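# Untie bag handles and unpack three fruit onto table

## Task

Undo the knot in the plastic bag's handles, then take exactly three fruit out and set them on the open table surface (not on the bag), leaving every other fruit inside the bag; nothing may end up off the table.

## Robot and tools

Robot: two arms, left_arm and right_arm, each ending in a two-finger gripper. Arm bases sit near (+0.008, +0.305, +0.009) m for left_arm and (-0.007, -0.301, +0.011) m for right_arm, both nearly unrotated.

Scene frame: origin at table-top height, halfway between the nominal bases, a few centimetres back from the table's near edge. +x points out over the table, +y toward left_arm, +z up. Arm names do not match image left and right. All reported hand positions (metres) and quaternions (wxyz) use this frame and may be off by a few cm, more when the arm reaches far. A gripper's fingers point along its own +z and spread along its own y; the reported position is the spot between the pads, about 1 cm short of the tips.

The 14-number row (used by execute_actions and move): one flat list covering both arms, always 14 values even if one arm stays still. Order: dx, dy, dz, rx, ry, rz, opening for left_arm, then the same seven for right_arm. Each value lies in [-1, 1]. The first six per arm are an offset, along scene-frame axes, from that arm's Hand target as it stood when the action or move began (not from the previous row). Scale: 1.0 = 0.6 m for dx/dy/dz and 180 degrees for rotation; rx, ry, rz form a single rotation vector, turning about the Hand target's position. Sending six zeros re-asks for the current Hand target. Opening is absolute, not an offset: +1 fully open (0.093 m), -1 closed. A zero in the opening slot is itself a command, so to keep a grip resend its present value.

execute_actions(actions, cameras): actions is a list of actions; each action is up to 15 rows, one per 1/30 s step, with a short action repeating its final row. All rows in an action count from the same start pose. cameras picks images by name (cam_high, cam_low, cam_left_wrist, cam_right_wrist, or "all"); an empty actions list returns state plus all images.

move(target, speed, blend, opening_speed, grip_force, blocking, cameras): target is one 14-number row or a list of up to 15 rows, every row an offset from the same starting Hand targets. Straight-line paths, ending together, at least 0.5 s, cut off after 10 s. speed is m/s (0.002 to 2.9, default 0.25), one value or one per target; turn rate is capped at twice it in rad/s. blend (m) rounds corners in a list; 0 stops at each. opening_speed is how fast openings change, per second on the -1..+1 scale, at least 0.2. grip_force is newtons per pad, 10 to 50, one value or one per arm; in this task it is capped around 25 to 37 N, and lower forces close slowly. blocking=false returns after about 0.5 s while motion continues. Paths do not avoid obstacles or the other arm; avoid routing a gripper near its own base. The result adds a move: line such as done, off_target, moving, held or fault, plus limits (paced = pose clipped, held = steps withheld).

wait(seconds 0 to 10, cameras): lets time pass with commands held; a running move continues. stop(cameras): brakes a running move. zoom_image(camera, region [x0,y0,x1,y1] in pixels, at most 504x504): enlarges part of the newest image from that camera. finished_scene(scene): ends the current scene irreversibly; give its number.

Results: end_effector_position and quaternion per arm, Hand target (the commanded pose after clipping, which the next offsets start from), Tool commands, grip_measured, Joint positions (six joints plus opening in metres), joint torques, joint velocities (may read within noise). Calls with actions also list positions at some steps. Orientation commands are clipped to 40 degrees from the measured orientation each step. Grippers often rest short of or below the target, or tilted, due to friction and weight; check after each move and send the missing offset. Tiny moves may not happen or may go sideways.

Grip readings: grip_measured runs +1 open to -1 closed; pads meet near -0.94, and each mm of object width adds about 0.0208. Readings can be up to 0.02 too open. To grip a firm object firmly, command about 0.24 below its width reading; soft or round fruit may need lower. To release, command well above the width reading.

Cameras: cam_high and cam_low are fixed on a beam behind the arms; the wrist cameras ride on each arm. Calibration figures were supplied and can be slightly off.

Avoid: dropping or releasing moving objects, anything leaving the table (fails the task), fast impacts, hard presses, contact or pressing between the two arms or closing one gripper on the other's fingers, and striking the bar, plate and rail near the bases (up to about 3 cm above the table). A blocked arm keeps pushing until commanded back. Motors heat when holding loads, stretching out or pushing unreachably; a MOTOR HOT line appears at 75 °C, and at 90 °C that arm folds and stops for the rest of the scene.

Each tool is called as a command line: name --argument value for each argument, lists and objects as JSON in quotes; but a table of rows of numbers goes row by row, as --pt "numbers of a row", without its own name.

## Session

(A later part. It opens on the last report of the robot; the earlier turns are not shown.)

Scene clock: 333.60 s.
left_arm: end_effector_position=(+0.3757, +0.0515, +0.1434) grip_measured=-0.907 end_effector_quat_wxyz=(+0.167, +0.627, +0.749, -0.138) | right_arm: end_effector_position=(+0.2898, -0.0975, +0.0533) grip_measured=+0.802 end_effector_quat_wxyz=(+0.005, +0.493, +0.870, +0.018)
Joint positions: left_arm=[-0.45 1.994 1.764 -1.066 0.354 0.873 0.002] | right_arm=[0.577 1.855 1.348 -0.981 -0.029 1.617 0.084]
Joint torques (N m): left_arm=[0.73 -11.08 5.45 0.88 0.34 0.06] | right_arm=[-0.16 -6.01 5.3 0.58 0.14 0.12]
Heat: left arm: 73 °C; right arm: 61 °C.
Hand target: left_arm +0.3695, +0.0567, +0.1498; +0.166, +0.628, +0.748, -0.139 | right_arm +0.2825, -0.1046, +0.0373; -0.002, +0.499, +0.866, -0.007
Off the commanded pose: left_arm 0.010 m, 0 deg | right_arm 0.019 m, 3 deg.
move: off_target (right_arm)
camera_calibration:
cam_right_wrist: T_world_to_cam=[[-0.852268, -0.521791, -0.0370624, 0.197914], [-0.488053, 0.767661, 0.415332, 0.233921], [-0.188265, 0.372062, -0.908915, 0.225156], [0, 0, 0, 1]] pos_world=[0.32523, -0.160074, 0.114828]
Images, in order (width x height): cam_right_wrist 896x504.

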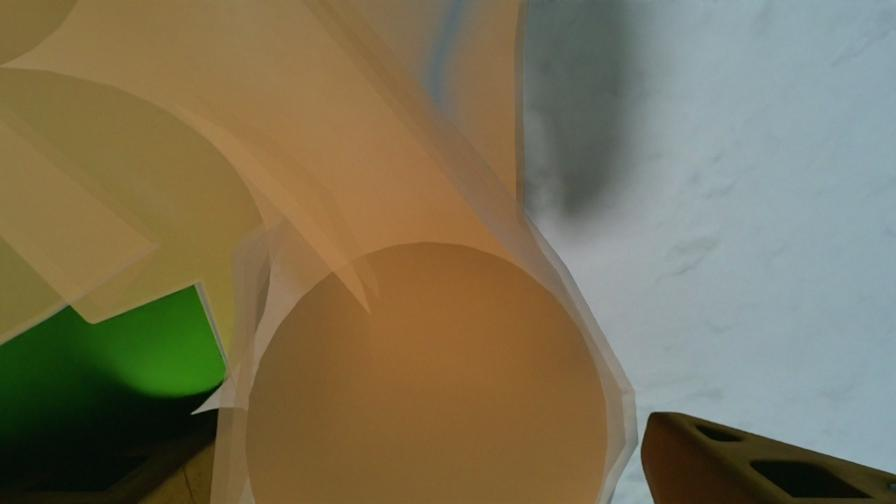

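move --pt "0 0 0 0 0 0 -1 0 0 -0.013 0 0 0 0.8" --pt "0 0 0 0 0 0 -1 0 0 -0.013 0 0 0 0.25" --speed 0.05 --grip_force '[50,20]' --cameras '["cam_right_wrist","cam_left_wrist"]'

Scene clock: 349.60 s.
left_arm: end_effector_position=(+0.3753, +0.0517, +0.1433) grip_measured=-0.907 end_effector_quat_wxyz=(+0.166, +0.627, +0.749, -0.138) | right_arm: end_effector_position=(+0.2946, -0.0943, +0.0494) grip_measured=+0.436 end_effector_quat_wxyz=(+0.011, +0.494, +0.869, +0.030)
Joint positions: left_arm=[-0.45 1.994 1.764 -1.069 0.354 0.873 0.002] | right_arm=[0.577 1.858 1.334 -0.937 -0.029 1.621 0.066]
Joint torques (N m): left_arm=[0.7 -11.08 5.49 0.9 0.34 0.05] | right_arm=[-0.03 -5.2 5.07 0.46 0.2 0.12]
Heat: left arm: 73 °C; right arm: 57 °C.
Hand target: left_arm +0.3696, +0.0567, +0.1498; +0.166, +0.628, +0.748, -0.139 | right_arm +0.2826, -0.1045, +0.0295; -0.002, +0.499, +0.866, -0.007
Off the commanded pose: left_arm 0.010 m, 0 deg | right_arm 0.025 m, 5 deg.
grip_force (N): 50, 20
move: off_target (right_arm); target 2's new opening was sent with right_arm's hand 0.024 m and 4 deg from that target
camera_calibration:
cam_left_wrist: T_world_to_cam=[[-0.985613, -0.169004, 0.00202253, 0.377559], [-0.169014, 0.985593, -0.00643642, 0.053122], [-0.000905605, -0.00668566, -0.999977, 0.232896], [0, 0, 0, 1]] pos_world=[0.381316, 0.0130094, 0.232469]
cam_right_wrist: T_world_to_cam=[[-0.852834, -0.518294, -0.0636027, 0.205362], [-0.494639, 0.762799, 0.416498, 0.236888], [-0.167352, 0.386664, -0.906909, 0.216481], [0, 0, 0, 1]] pos_world=[0.328542, -0.157965, 0.110726]
Images, in order (width x height): cam_left_wrist 896x504, cam_right_wrist 896x504.

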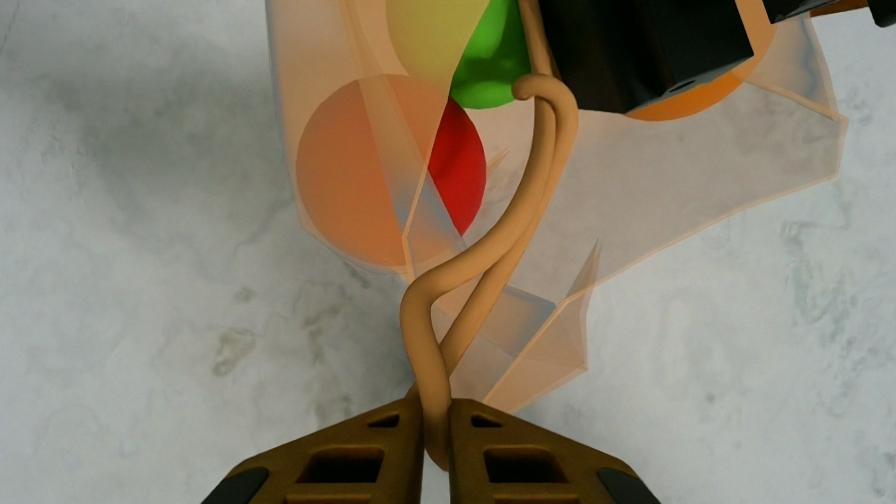

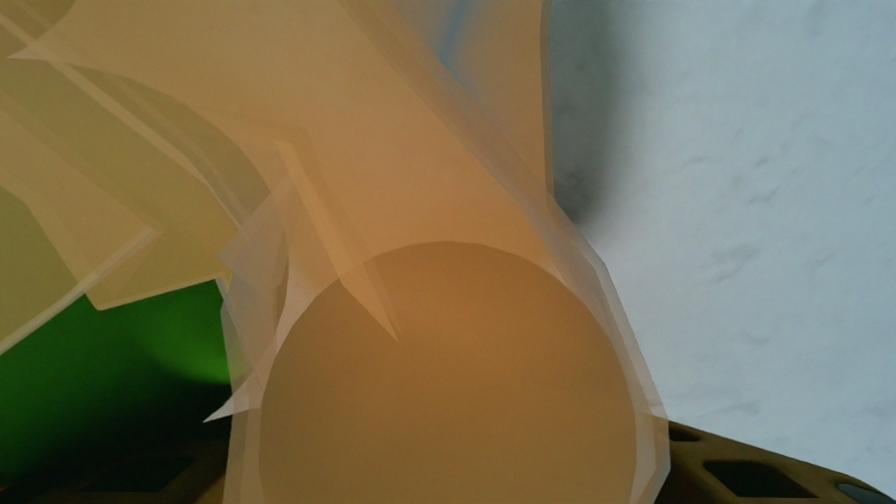

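move --pt "-0.01 0.1 0.03 0 0 0 -1 0 0 0.0 0 0 0 0.25" --speed 0.05 --cameras '["cam_left_wrist","cam_high"]'

zoom_image --camera "cam_high" --region '[400, 130, 560, 260]'

Scene clock: 357.27 s.
left_arm: end_effector_position=(+0.3696, +0.1116, +0.1643) grip_measured=-0.979 end_effector_quat_wxyz=(+0.171, +0.625, +0.748, -0.146) | right_arm: end_effector_position=(+0.2987, -0.0891, +0.0490) grip_measured=+0.397 end_effector_quat_wxyz=(+0.014, +0.492, +0.869, +0.042)
Joint positions: left_arm=[-0.305 1.891 1.701 -1.158 0.406 1.018 0] | right_arm=[0.58 1.861 1.334 -0.91 -0.035 1.622 0.064]
Joint torques (N m): left_arm=[0.31 -9.92 5.61 0.79 0.19 0.07] | right_arm=[-0.23 -5.68 5.34 0.2 0.23 0.07]
Heat: left arm: 72 °C; right arm: 56 °C.
Hand target: left_arm +0.3635, +0.1167, +0.1679; +0.166, +0.628, +0.748, -0.139 | right_arm +0.2826, -0.1045, +0.0295; -0.002, +0.499, +0.866, -0.007
Off the commanded pose: left_arm 0.009 m, 1 deg | right_arm 0.030 m, 6 deg.
grip_force (N): 50, 20
move: off_target (right_arm)
camera_calibration:
cam_left_wrist: T_world_to_cam=[[-0.985396, -0.170128, 0.00718102, 0.381291], [-0.170253, 0.985108, -0.0239978, -0.00334755], [-0.00299137, -0.02487, -0.999686, 0.257165], [0, 0, 0, 1]] pos_world=[0.375922, 0.0745618, 0.254266]
Images, in order (width x height): cam_high 896x504, cam_left_wrist 896x504.

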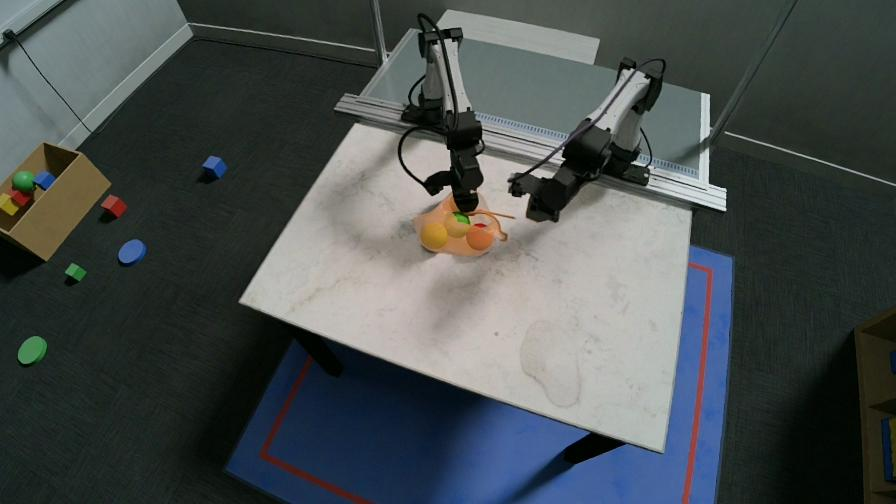

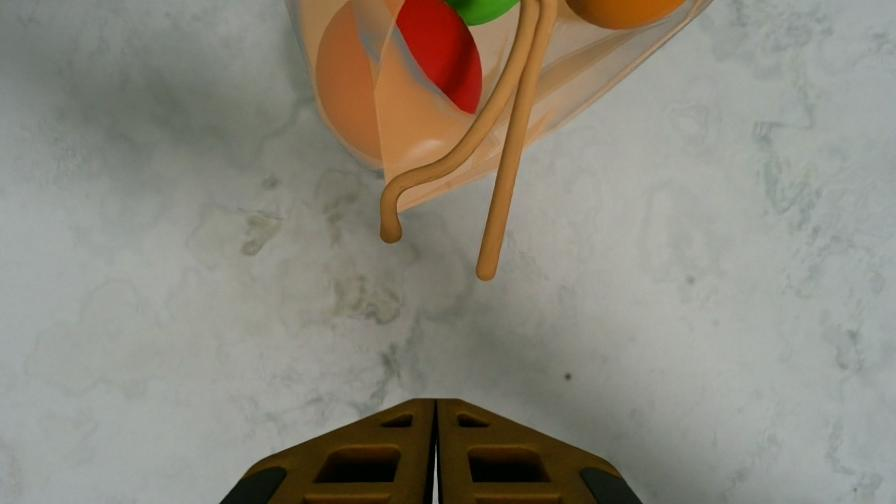

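Scaled by 3.150 from the camera's 896x504 image, which has a finer 1280x720 frame.

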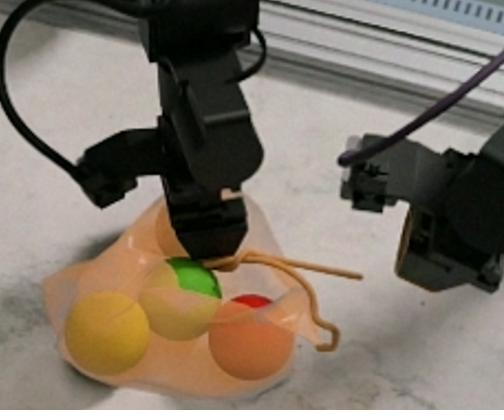

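zoom_image --camera "cam_left_wrist" --region '[340, 0, 640, 300]'

zoom_image --camera "cam_high" --region '[440, 190, 530, 260]'

Scaled by 1.680 from the camera's 896x504 image, which has a finer 1280x720 frame.

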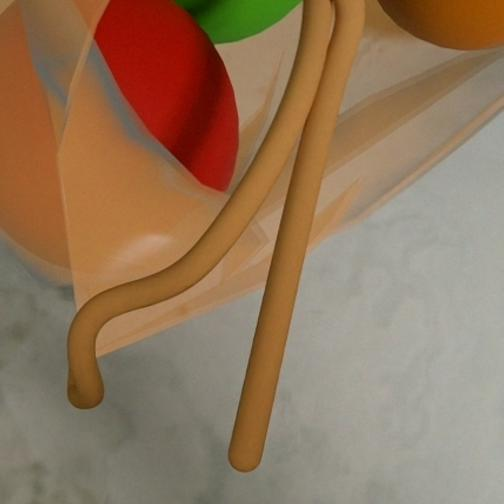

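Scaled by 5.600 from the camera's 896x504 image, which has a finer 1280x720 frame.

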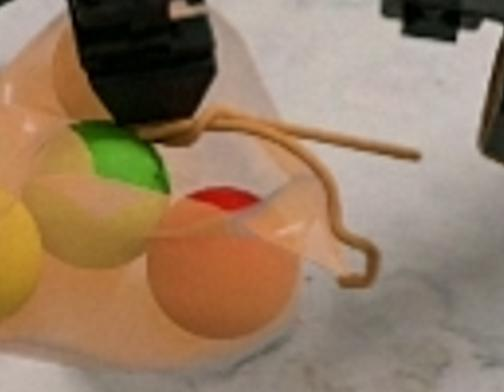

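move --pt "0 0.0 0.0 0 0 0 -0.4 0 0 0.0 0 0 0 0.8" --pt "0.0 0.03 0.02 0 0 0 -0.4 0 0 0.13 0 0 0 0.8" --pt "0.0 0.06 0.02 0 0 0 -0.4 -0.02 -0.05 0.26 0 0 0 0.5" --speed 0.1 --grip_force '[50,50]' --cameras '["cam_right_wrist","cam_high"]'

zoom_image --camera "cam_high" --region '[400, 160, 560, 270]'

Scene clock: 379.17 s.
left_arm: end_effector_position=(+0.3670, +0.1502, +0.1690) grip_measured=-0.402 end_effector_quat_wxyz=(+0.158, +0.626, +0.751, -0.142) | right_arm: end_effector_position=(+0.2695, -0.1293, +0.1690) grip_measured=+0.502 end_effector_quat_wxyz=(-0.016, +0.499, +0.866, -0.018)
Joint positions: left_arm=[-0.213 1.87 1.701 -1.24 0.406 1.122 0.026] | right_arm=[0.518 1.761 1.688 -1.5 -0.033 1.571 0.069]
Joint torques (N m): left_arm=[0.75 -9.91 6.9 0.62 0.39 0.07] | right_arm=[-0.81 -10.51 10.74 0.1 0.18 -0.05]
Heat: left arm: 68 °C; right arm: 54 °C.
Hand target: left_arm +0.3635, +0.1526, +0.1799; +0.166, +0.628, +0.748, -0.139 | right_arm +0.2706, -0.1345, +0.1855; -0.002, +0.499, +0.866, -0.007
Off the commanded pose: left_arm 0.012 m, 1 deg | right_arm 0.017 m, 2 deg.
move: off_target (left_arm, right_arm); target 3's new opening was sent with right_arm's hand 0.017 m and 2 deg from that target
camera_calibration:
cam_right_wrist: T_world_to_cam=[[-0.859171, -0.50956, 0.0466153, 0.157575], [-0.447064, 0.791856, 0.416051, 0.192407], [-0.248916, 0.336619, -0.908146, 0.349988], [0, 0, 0, 1]] pos_world=[0.30852, -0.189877, 0.230443]
Images, in order (width x height): cam_high 896x504, cam_right_wrist 896x504.

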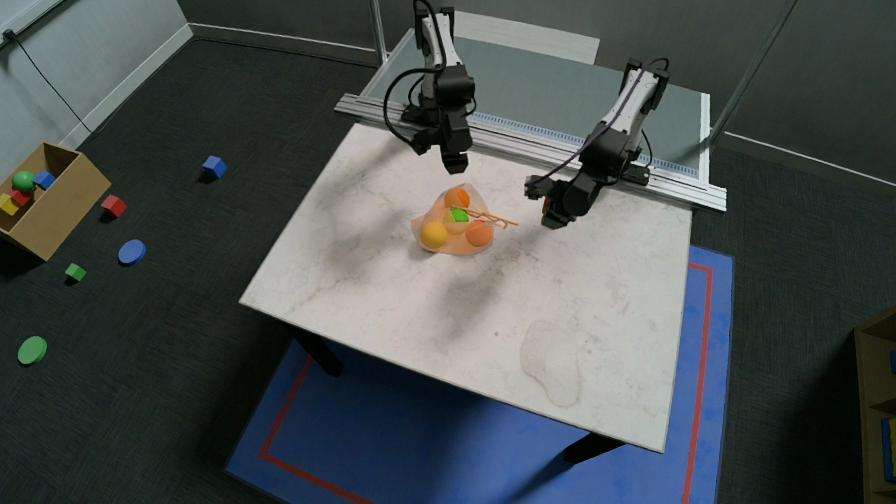

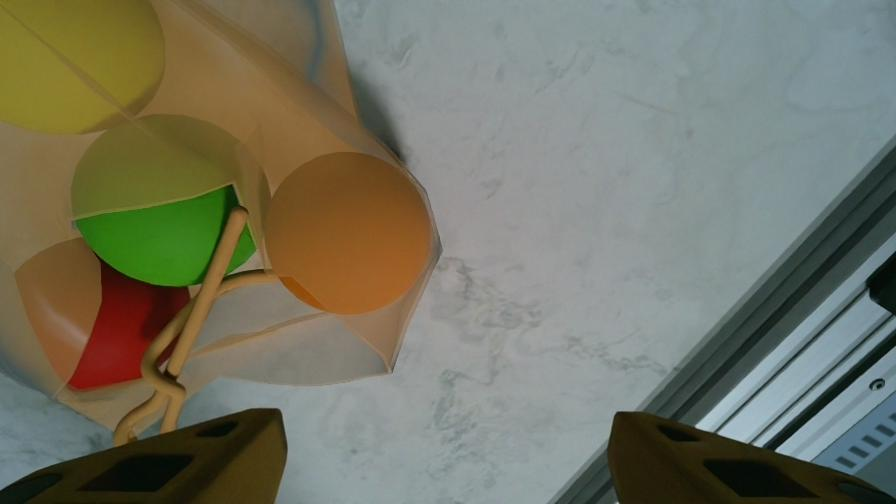

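Scaled by 3.150 from the camera's 896x504 image, which has a finer 1280x720 frame.

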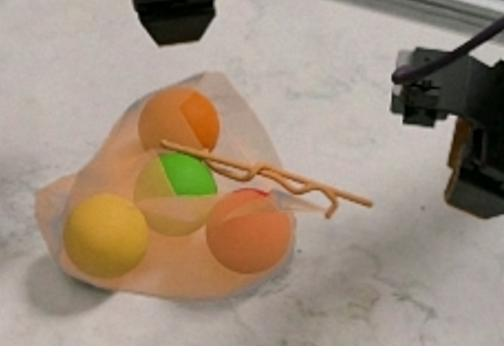

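move --pt "0 0.0 0.0 0 0 0 -0.4 0.09 0.15 0.02 0 0 0 0.5" --speed 0.15 --cameras '["cam_right_wrist","cam_high"]'

zoom_image --camera "cam_right_wrist" --region '[250, 100, 650, 450]'

Scene clock: 394.53 s.
left_arm: end_effector_position=(+0.3670, +0.1502, +0.1690) grip_measured=-0.402 end_effector_quat_wxyz=(+0.158, +0.626, +0.751, -0.142) | right_arm: end_effector_position=(+0.3239, -0.0436, +0.1943) grip_measured=+0.502 end_effector_quat_wxyz=(+0.015, +0.495, +0.867, +0.051)
Joint positions: left_arm=[-0.213 1.87 1.701 -1.24 0.406 1.122 0.026] | right_arm=[0.632 2.038 2.175 -1.556 -0.031 1.682 0.069]
Joint torques (N m): left_arm=[0.72 -9.89 6.82 0.63 0.38 0.07] | right_arm=[0.05 -8.72 11.11 0.42 0.22 0.06]
Heat: left arm: 68 °C; right arm: 55 °C.
Hand target: left_arm +0.3635, +0.1526, +0.1799; +0.166, +0.628, +0.748, -0.139 | right_arm +0.3245, -0.0445, +0.1975; -0.002, +0.499, +0.867, -0.007
Off the commanded pose: left_arm 0.012 m, 1 deg | right_arm 0.003 m, 7 deg.
joint sent to its limit (right arm) — joint 4 (wrist pitch), lower limit. The joint targets are off in orientation, not in position.
move: off_target (left_arm, right_arm)
camera_calibration:
cam_right_wrist: T_world_to_cam=[[-0.852633, -0.512126, -0.103651, 0.273712], [-0.503337, 0.751781, 0.426002, 0.15284], [-0.140244, 0.415394, -0.898765, 0.324086], [0, 0, 0, 1]] pos_world=[0.355757, -0.10935, 0.254538]
Images, in order (width x height): cam_high 896x504, cam_right_wrist 896x504.

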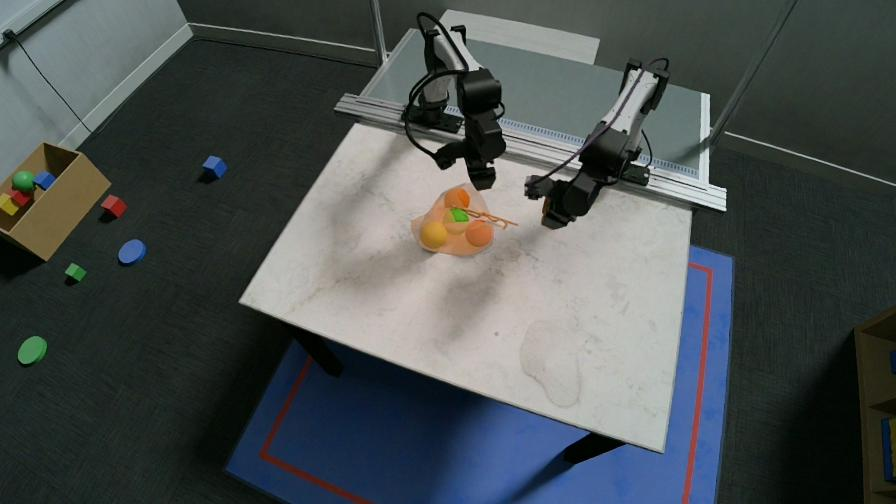

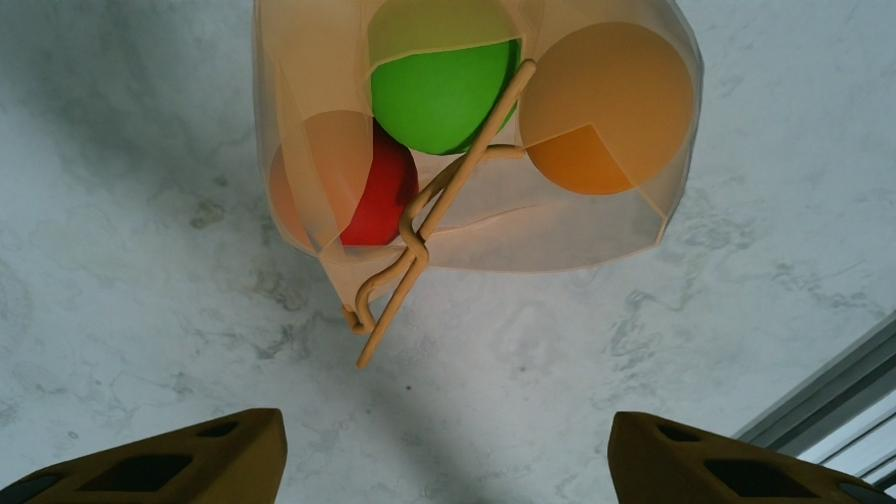

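Scaled by 1.260 from the camera's 896x504 image, which has a finer 1280x720 frame.

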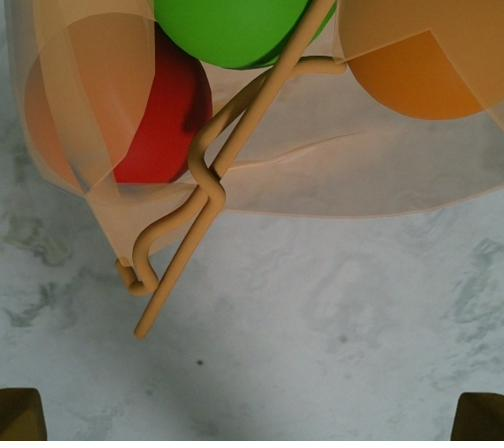

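move --pt "0 0.12 0.0 0 0 0 -0.4 -0.02 0.1 -0.09 0 0 0 0.0" --speed 0.15 --cameras '["cam_right_wrist"]'

zoom_image --camera "cam_right_wrist" --region '[250, 50, 650, 400]'

Scene clock: 447.17 s.
left_arm: end_effector_position=(+0.3693, +0.2254, +0.1742) grip_measured=-0.402 end_effector_quat_wxyz=(+0.164, +0.625, +0.751, -0.137) | right_arm: end_effector_position=(+0.3113, +0.0161, +0.1398) grip_measured=+0.002 end_effector_quat_wxyz=(-0.003, +0.496, +0.868, +0.009)
Joint positions: left_arm=[-0.003 1.854 1.701 -1.332 0.429 1.343 0.026] | right_arm=[0.763 2.247 2.301 -1.559 -0.025 1.809 0.045]
Joint torques (N m): left_arm=[0.31 -9.21 5.9 0.47 0.45 0.09] | right_arm=[-0.05 -10.58 10.86 0.29 0.18 0.1]
Heat: left arm: 68 °C; right arm: 58 °C.
Hand target: left_arm +0.3635, +0.2247, +0.1799; +0.166, +0.628, +0.748, -0.139 | right_arm +0.3127, +0.0155, +0.1435; -0.002, +0.499, +0.866, -0.007
Off the commanded pose: left_arm 0.008 m, 1 deg | right_arm 0.004 m, 2 deg.
joint sent to its limit (right arm) — joint 4 (wrist pitch), lower limit. The joint targets still meet the commanded pose.
move: done
camera_calibration:
cam_right_wrist: T_world_to_cam=[[-0.856493, -0.515982, -0.0134896, 0.27675], [-0.472796, 0.773785, 0.421569, 0.115545], [-0.207084, 0.367449, -0.906696, 0.271224], [0, 0, 0, 1]] pos_world=[0.34783, -0.0462703, 0.200941]
Images, in order (width x height): cam_right_wrist 896x504.

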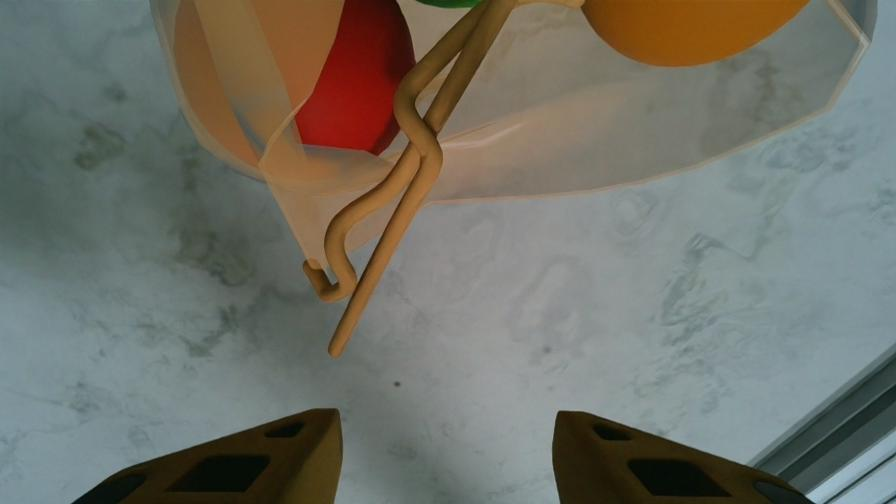

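Scaled by 1.260 from the camera's 896x504 image, which has a finer 1280x720 frame.

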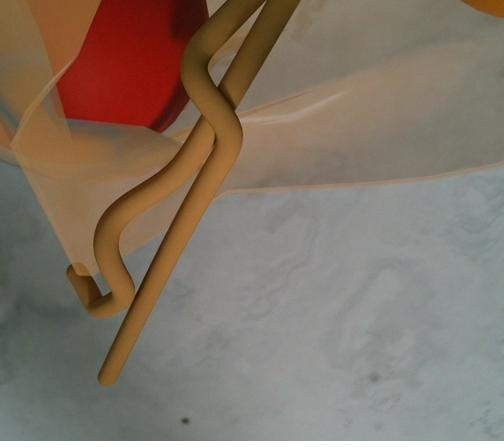

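zoom_image --camera "cam_right_wrist" --region '[360, 60, 480, 220]'

zoom_image --camera "cam_right_wrist" --region '[400, 0, 640, 120]'

Scaled by 3.150 from the camera's 896x504 image, which has a finer 1280x720 frame.

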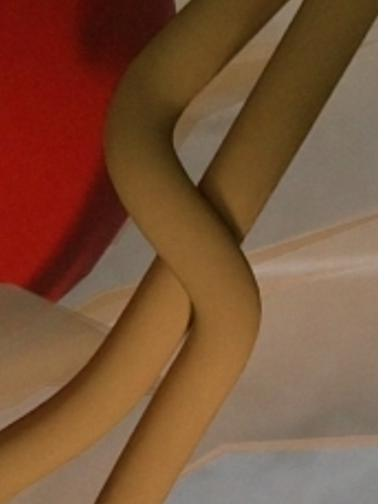

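Scaled by 2.100 from the camera's 896x504 image, which has a finer 1280x720 frame.

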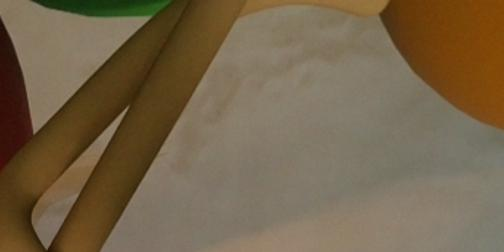

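move --pt "0 0.0 0.0 0 0 0 -0.4 0.02 -0.1 0.06 0 0 0.375 -0.3" --pt "0 0.0 0.0 0 0 0 -0.4 0.047 -0.2 0.02 0 0 0.75 -0.3" --speed 0.4 --blend '[0.03,0]' --cameras '["cam_right_wrist"]'

zoom_image --camera "cam_right_wrist" --region '[250, 50, 650, 450]'

Scene clock: 521.93 s.
left_arm: end_effector_position=(+0.3692, +0.2254, +0.1742) grip_measured=-0.402 end_effector_quat_wxyz=(+0.164, +0.625, +0.751, -0.137) | right_arm: end_effector_position=(+0.3398, -0.1009, +0.1423) grip_measured=-0.298 end_effector_quat_wxyz=(-0.016, -0.610, +0.792, -0.003)
Joint positions: left_arm=[-0.003 1.854 1.701 -1.332 0.429 1.344 0.026] | right_arm=[0.501 2.053 1.988 -1.492 -0.015 -0.803 0.031]
Joint torques (N m): left_arm=[0.35 -9.16 5.91 0.43 0.46 0.07] | right_arm=[-1.05 -14.39 6.5 0.63 -0.04 -0.09]
Heat: left arm: 63 °C; right arm: 59 °C.
Hand target: left_arm +0.3635, +0.2247, +0.1799; +0.166, +0.628, +0.748, -0.139 | right_arm +0.3409, -0.1045, +0.1557; +0.006, -0.609, +0.793, -0.005
Off the commanded pose: left_arm 0.008 m, 1 deg | right_arm 0.014 m, 3 deg.
move: off_target (right_arm)
camera_calibration:
cam_right_wrist: T_world_to_cam=[[0.968804, -0.24734, -0.0155628, -0.352057], [-0.216375, -0.874792, 0.433498, -0.036629], [-0.120836, -0.416607, -0.90102, 0.213158], [0, 0, 0, 1]] pos_world=[0.358906, -0.0303174, 0.202459]
Images, in order (width x height): cam_right_wrist 896x504.

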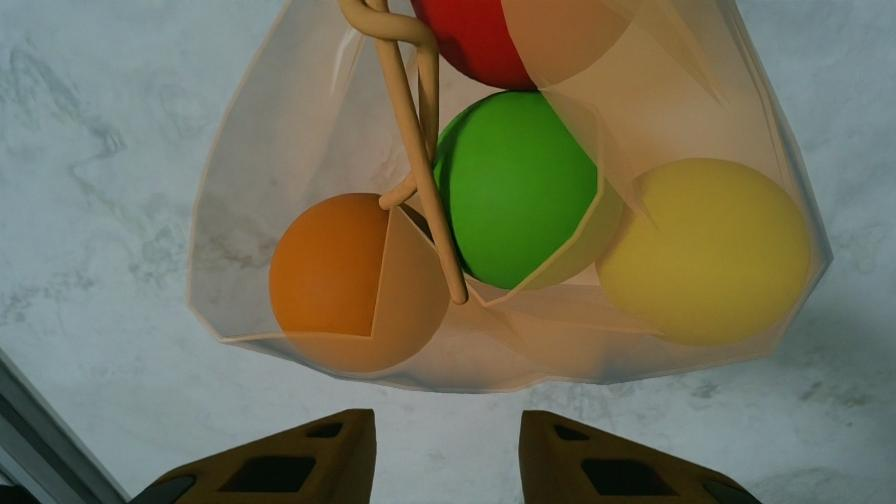

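Scaled by 1.260 from the camera's 896x504 image, which has a finer 1280x720 frame.

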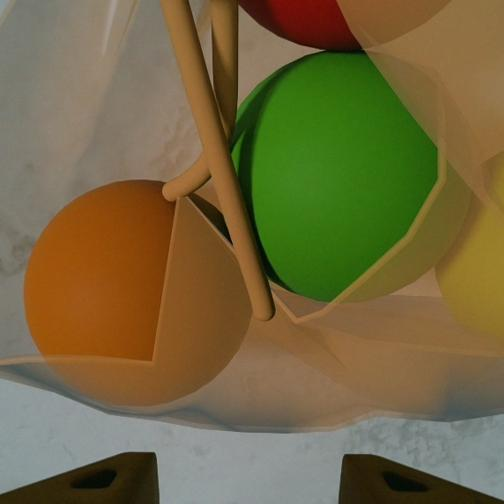

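move --pt "0 0.0 0.0 0 0 0 -0.4 -0.0048 0.0125 -0.1 0 0 0 -0.55" --speed 0.1 --cameras '["cam_right_wrist"]'

Scene clock: 543.63 s.
left_arm: end_effector_position=(+0.3692, +0.2254, +0.1742) grip_measured=-0.402 end_effector_quat_wxyz=(+0.164, +0.625, +0.751, -0.137) | right_arm: end_effector_position=(+0.3388, -0.0993, +0.0849) grip_measured=-0.548 end_effector_quat_wxyz=(-0.013, -0.611, +0.792, -0.003)
Joint positions: left_arm=[-0.003 1.854 1.701 -1.332 0.429 1.344 0.026] | right_arm=[0.509 2.042 1.743 -1.252 -0.015 -0.797 0.019]
Joint torques (N m): left_arm=[0.38 -9.11 5.94 0.45 0.45 0.05] | right_arm=[0.08 -13.91 6.54 0.63 -0.04 0.1]
Heat: left arm: 63 °C; right arm: 57 °C.
Hand target: left_arm +0.3635, +0.2247, +0.1799; +0.166, +0.628, +0.748, -0.139 | right_arm +0.3379, -0.0970, +0.0955; +0.006, -0.609, +0.793, -0.005
Off the commanded pose: left_arm 0.008 m, 1 deg | right_arm 0.011 m, 2 deg.
move: off_target (right_arm)
camera_calibration:
cam_right_wrist: T_world_to_cam=[[0.969397, -0.245254, -0.0109142, -0.352075], [-0.216987, -0.876768, 0.429179, -0.0101605], [-0.114827, -0.413676, -0.903154, 0.160366], [0, 0, 0, 1]] pos_world=[0.35751, -0.0289166, 0.145353]
Images, in order (width x height): cam_right_wrist 896x504.

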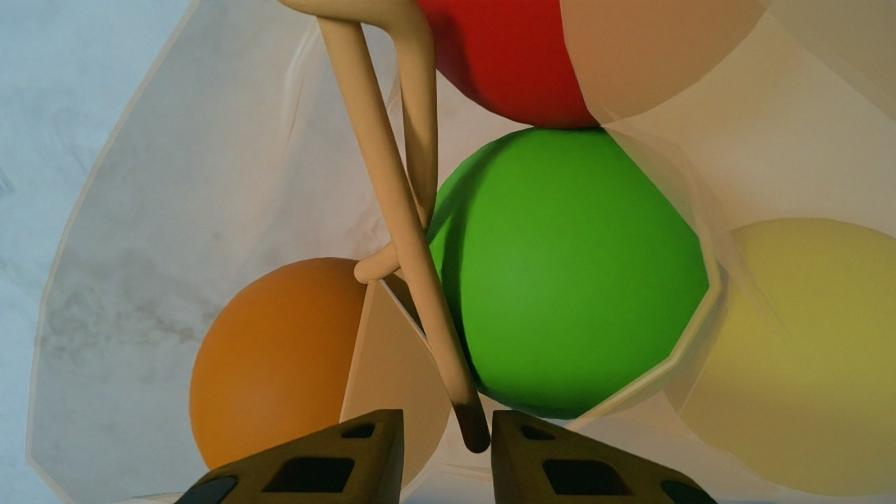

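execute_actions --actions '[]' --cameras '["cam_right_wrist", "cam_high"]'

Scene clock: 584.93 s.
left_arm: end_effector_position=(+0.3692, +0.2254, +0.1742) grip_measured=-0.402 end_effector_quat_wxyz=(+0.164, +0.625, +0.751, -0.137) | right_arm: end_effector_position=(+0.3390, -0.0992, +0.0849) grip_measured=-0.548 end_effector_quat_wxyz=(-0.012, -0.611, +0.792, -0.003)
Joint positions: left_arm=[-0.003 1.854 1.701 -1.332 0.429 1.344 0.026] | right_arm=[0.509 2.042 1.743 -1.251 -0.015 -0.797 0.019]
Joint velocities: within noise
Joint torques (N m): left_arm=[0.35 -9.13 5.87 0.45 0.45 0.07] | right_arm=[0.34 -13.75 6.5 0.67 -0.04 0.09]
Heat: left arm: 63 °C; right arm: 54 °C.
Hand target: left_arm +0.3635, +0.2247, +0.1799; +0.166, +0.628, +0.748, -0.139 | right_arm +0.3379, -0.0970, +0.0955; +0.006, -0.609, +0.793, -0.005
Tool commands: left_gripper/opening=-0.4 right_gripper/opening=-0.55
Off the commanded pose: left_arm 0.008 m, 1 deg | right_arm 0.011 m, 2 deg.
camera_calibration:
cam_right_wrist: T_world_to_cam=[[0.969405, -0.245249, -0.0103519, -0.352231], [-0.21727, -0.876908, 0.428748, -0.00993374], [-0.114228, -0.413382, -0.903365, 0.160334], [0, 0, 0, 1]] pos_world=[0.357611, -0.0288165, 0.145452]
Images, in order (width x height): cam_high 896x504, cam_right_wrist 896x504.

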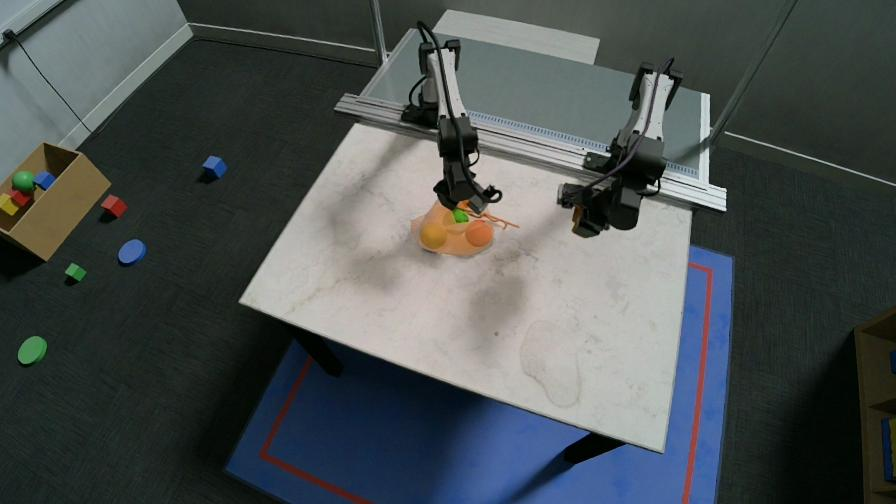

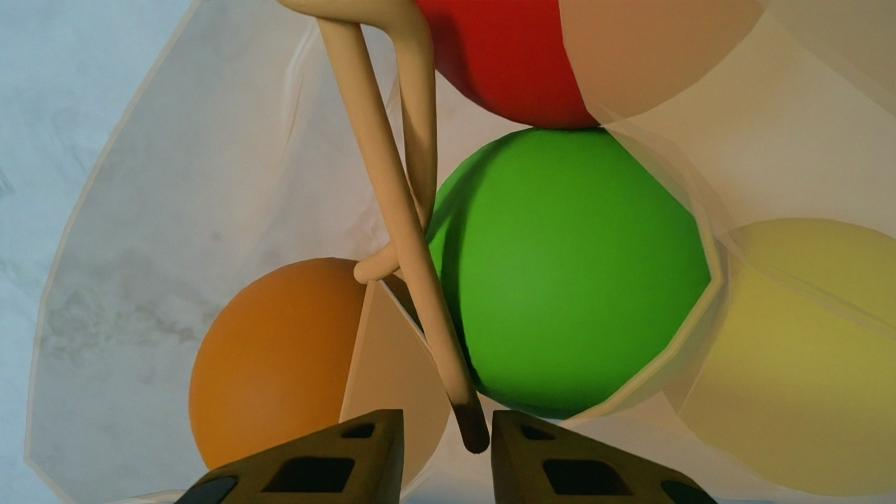

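move --target '[0,0,0,0,0,0,-0.4,0.01,0.0133,-0.035,0,0,0,-0.5]' --speed 0.08 --cameras '["cam_right_wrist"]'

Scene clock: 599.60 s.
left_arm: end_effector_position=(+0.3692, +0.2254, +0.1742) grip_measured=-0.402 end_effector_quat_wxyz=(+0.164, +0.625, +0.751, -0.137) | right_arm: end_effector_position=(+0.3452, -0.0908, +0.0814) grip_measured=-0.502 end_effector_quat_wxyz=(+0.008, -0.611, +0.792, -0.006)
Joint positions: left_arm=[-0.003 1.854 1.701 -1.332 0.429 1.344 0.026] | right_arm=[0.52 2.042 1.73 -1.196 -0.015 -0.785 0.021]
Joint torques (N m): left_arm=[0.38 -9.16 5.9 0.45 0.43 0.06] | right_arm=[0.24 -9.61 6.57 0.81 -0.06 0.07]
Heat: left arm: 63 °C; right arm: 54 °C.
Hand target: left_arm +0.3635, +0.2247, +0.1799; +0.166, +0.628, +0.748, -0.139 | right_arm +0.3439, -0.0890, +0.0745; +0.006, -0.610, +0.793, -0.005
Off the commanded pose: left_arm 0.008 m, 1 deg | right_arm 0.007 m, 0 deg.
move: done
camera_calibration:
cam_right_wrist: T_world_to_cam=[[0.969404, -0.244745, 0.0188349, -0.358562], [-0.231434, -0.885709, 0.402439, 0.00659494], [-0.0818128, -0.394485, -0.915253, 0.152873], [0, 0, 0, 1]] pos_world=[0.361624, -0.021609, 0.144017]
Images, in order (width x height): cam_right_wrist 896x504.

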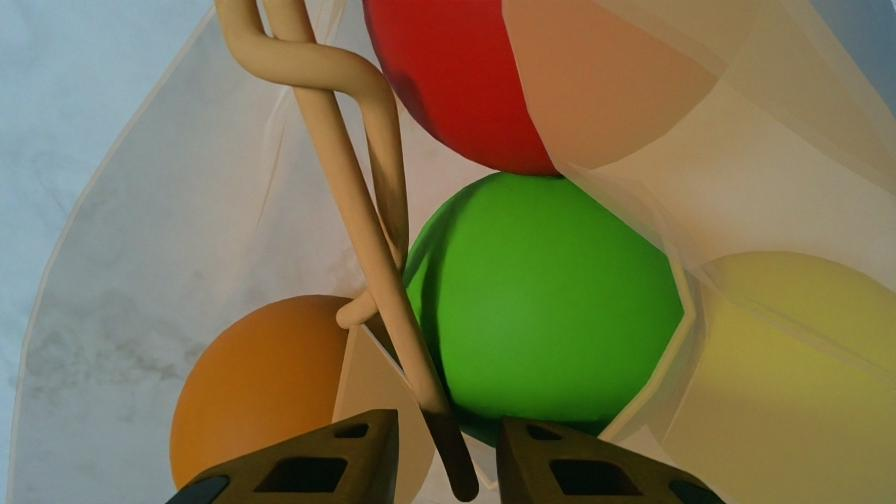

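move --target '[0,0,0,0,0,0,-0.4,0.0,0.0,-0.028,0,0,0,-0.55]' --speed 0.08 --cameras '["cam_right_wrist"]'

zoom_image --camera "cam_right_wrist" --region '[320, 250, 620, 504]'

Scene clock: 619.30 s.
left_arm: end_effector_position=(+0.3692, +0.2254, +0.1742) grip_measured=-0.402 end_effector_quat_wxyz=(+0.164, +0.625, +0.751, -0.137) | right_arm: end_effector_position=(+0.3483, -0.0893, +0.0709) grip_measured=-0.548 end_effector_quat_wxyz=(+0.018, -0.610, +0.792, -0.007)
Joint positions: left_arm=[-0.003 1.854 1.701 -1.332 0.429 1.344 0.026] | right_arm=[0.52 2.042 1.687 -1.133 -0.015 -0.784 0.019]
Joint torques (N m): left_arm=[0.38 -9.25 5.93 0.45 0.45 0.08] | right_arm=[0.32 -8.51 5.96 0.83 -0.03 0.08]
Heat: left arm: 63 °C; right arm: 54 °C.
Hand target: left_arm +0.3635, +0.2247, +0.1799; +0.166, +0.628, +0.748, -0.139 | right_arm +0.3440, -0.0890, +0.0577; +0.006, -0.609, +0.793, -0.005
Off the commanded pose: left_arm 0.008 m, 1 deg | right_arm 0.014 m, 1 deg.
move: off_target (right_arm)
camera_calibration:
cam_right_wrist: T_world_to_cam=[[0.968705, -0.245983, 0.0332074, -0.361834], [-0.239223, -0.889538, 0.389224, 0.0161318], [-0.0662033, -0.384987, -0.920545, 0.139876], [0, 0, 0, 1]] pos_world=[0.36363, -0.0208048, 0.134499]
Images, in order (width x height): cam_right_wrist 896x504.

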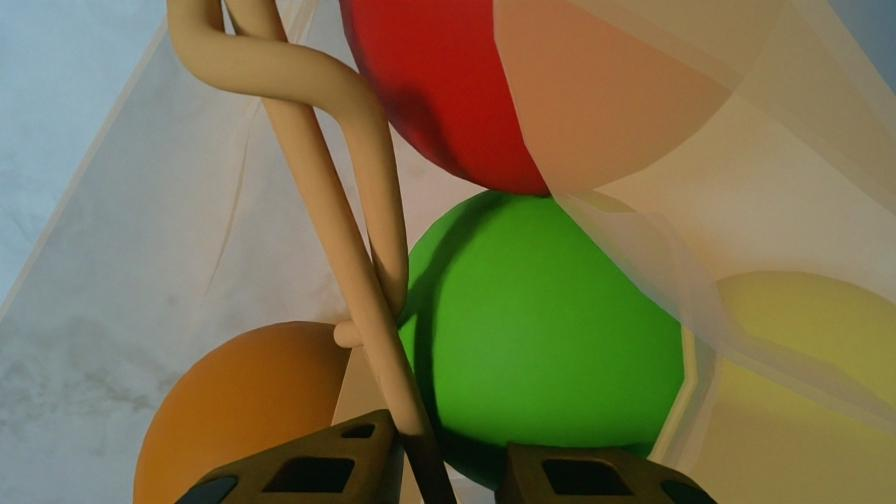

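Scaled by 1.680 from the camera's 896x504 image, which has a finer 1280x720 frame.

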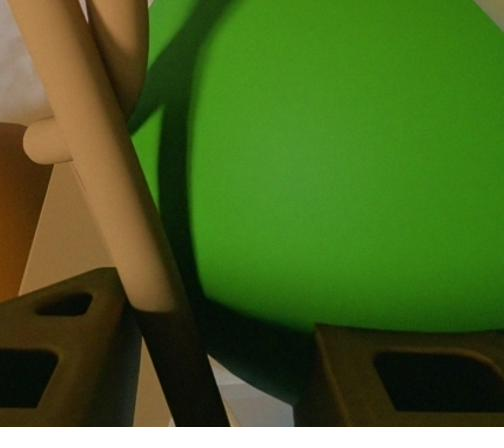

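move --target '[0,0,0,0,0,0,-0.4,0.005,0.0,0.003,0,0,0,-1]' --speed 0.08 --cameras '["cam_right_wrist"]'

Scene clock: 636.50 s.
left_arm: end_effector_position=(+0.3692, +0.2254, +0.1742) grip_measured=-0.402 end_effector_quat_wxyz=(+0.164, +0.625, +0.751, -0.137) | right_arm: end_effector_position=(+0.3464, -0.0903, +0.0736) grip_measured=-0.946 end_effector_quat_wxyz=(+0.017, -0.610, +0.792, -0.008)
Joint positions: left_arm=[-0.003 1.854 1.701 -1.332 0.429 1.344 0.026] | right_arm=[0.52 2.035 1.687 -1.144 -0.013 -0.783 0]
Joint torques (N m): left_arm=[0.34 -9.16 5.85 0.45 0.44 0.05] | right_arm=[-0.08 -7.04 7.92 0.84 -0.06 0.02]
Heat: left arm: 63 °C; right arm: 53 °C.
Hand target: left_arm +0.3635, +0.2247, +0.1799; +0.166, +0.628, +0.748, -0.139 | right_arm +0.3469, -0.0889, +0.0596; +0.006, -0.609, +0.793, -0.005
Off the commanded pose: left_arm 0.008 m, 1 deg | right_arm 0.014 m, 1 deg.
move: off_target (right_arm)
camera_calibration:
cam_right_wrist: T_world_to_cam=[[0.968701, -0.246083, 0.0325758, -0.360402], [-0.23882, -0.888127, 0.392678, 0.0133987], [-0.0677001, -0.388167, -0.919099, 0.141906], [0, 0, 0, 1]] pos_world=[0.361929, -0.0217061, 0.136904]
Images, in order (width x height): cam_right_wrist 896x504.

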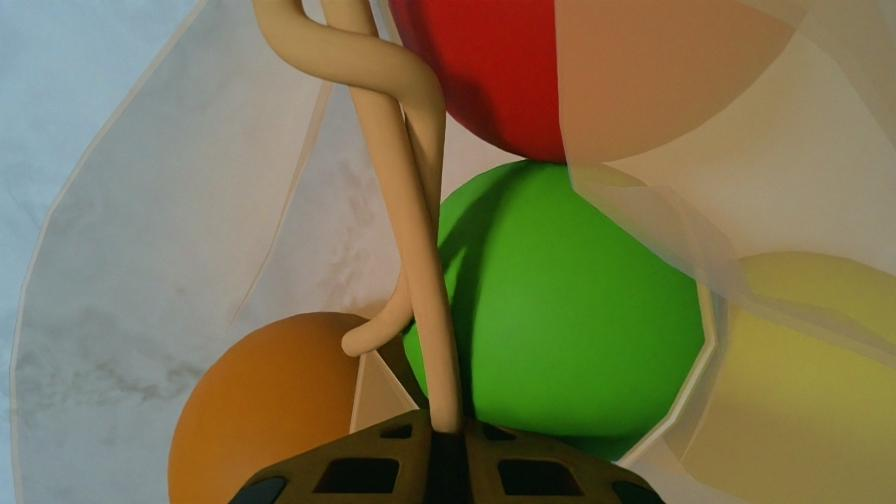

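move --target '[0,0,0,0,0,0,-0.4,-0.02,0.02,0.09,0,0,0,-1]' --speed 0.08 --cameras '["cam_right_wrist"]'

Scene clock: 643.93 s.
left_arm: end_effector_position=(+0.3692, +0.2254, +0.1742) grip_measured=-0.402 end_effector_quat_wxyz=(+0.164, +0.625, +0.751, -0.137) | right_arm: end_effector_position=(+0.3348, -0.0797, +0.1042) grip_measured=-0.946 end_effector_quat_wxyz=(+0.001, -0.611, +0.792, -0.005)
Joint positions: left_arm=[-0.003 1.854 1.701 -1.332 0.429 1.344 0.026] | right_arm=[0.556 2.036 1.813 -1.299 -0.013 -0.75 0]
Joint torques (N m): left_arm=[0.34 -9.14 5.93 0.45 0.44 0.08] | right_arm=[0.28 -10.58 11.29 0.32 -0.03 0.1]
Heat: left arm: 63 °C; right arm: 53 °C.
Hand target: left_arm +0.3635, +0.2247, +0.1799; +0.166, +0.628, +0.748, -0.139 | right_arm +0.3349, -0.0770, +0.1136; +0.006, -0.609, +0.793, -0.005
Off the commanded pose: left_arm 0.008 m, 1 deg | right_arm 0.010 m, 1 deg.
move: done
camera_calibration:
cam_right_wrist: T_world_to_cam=[[0.969658, -0.244286, 0.00933936, -0.345264], [-0.226362, -0.882772, 0.411673, 0.0023852], [-0.0923212, -0.401296, -0.911284, 0.179732], [0, 0, 0, 1]] pos_world=[0.351921, -0.0101118, 0.166029]
Images, in order (width x height): cam_right_wrist 896x504.

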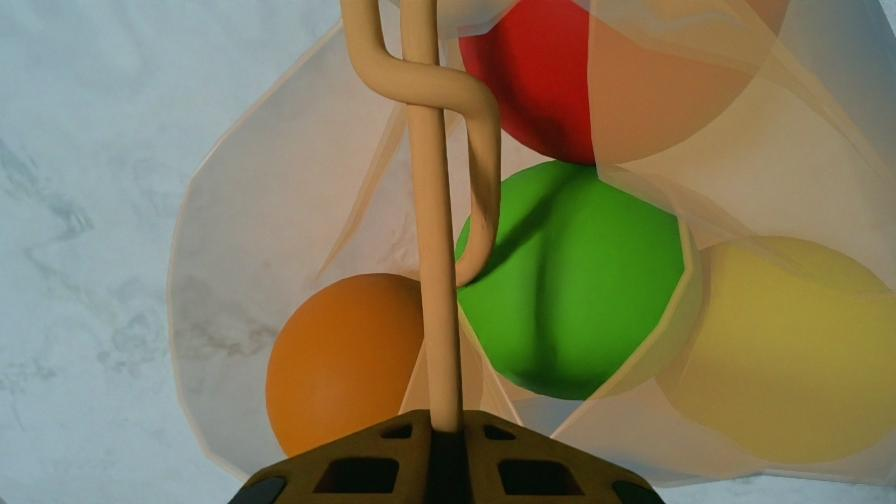

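move --pt "0 0 0 0 0 0 -0.4 -0.06 0.02 0.02 0 0 0 -1" --pt "0 0 0 0 0 0 -0.4 -0.105 0.07 0.015 0 0 0 -1" --speed 0.08 --blend 0.02 --cameras '["cam_right_wrist"]'

Scene clock: 655.43 s.
left_arm: end_effector_position=(+0.3692, +0.2254, +0.1742) grip_measured=-0.402 end_effector_quat_wxyz=(+0.164, +0.625, +0.751, -0.137) | right_arm: end_effector_position=(+0.2770, -0.0298, +0.1103) grip_measured=-0.946 end_effector_quat_wxyz=(-0.001, -0.612, +0.791, -0.001)
Joint positions: left_arm=[-0.003 1.854 1.701 -1.332 0.429 1.344 0.026] | right_arm=[0.745 1.975 1.752 -1.301 -0.013 -0.562 0]
Joint torques (N m): left_arm=[0.32 -9.13 5.97 0.44 0.44 0.07] | right_arm=[0.02 -13.85 6.74 0.41 0.08 0.12]
Heat: left arm: 63 °C; right arm: 54 °C.
Hand target: left_arm +0.3635, +0.2247, +0.1799; +0.166, +0.628, +0.748, -0.139 | right_arm +0.2720, -0.0350, +0.1225; +0.006, -0.609, +0.793, -0.005
Off the commanded pose: left_arm 0.008 m, 1 deg | right_arm 0.014 m, 1 deg.
move: off_target (right_arm); blend cut to 0.0199 m at target 1
camera_calibration:
cam_right_wrist: T_world_to_cam=[[0.970108, -0.242672, -0.000713868, -0.27601], [-0.221053, -0.884891, 0.410005, 0.0293943], [-0.100128, -0.397591, -0.912083, 0.202365], [0, 0, 0, 1]] pos_world=[0.294519, 0.0394894, 0.172325]
Images, in order (width x height): cam_right_wrist 896x504.

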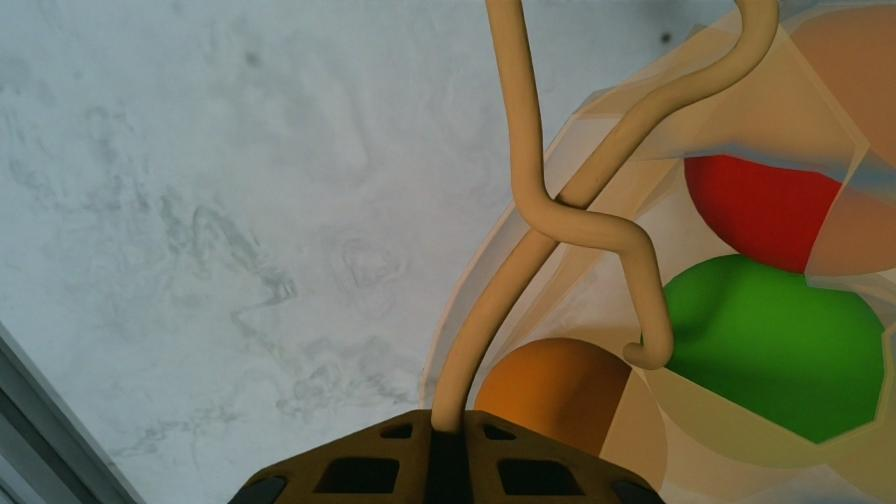

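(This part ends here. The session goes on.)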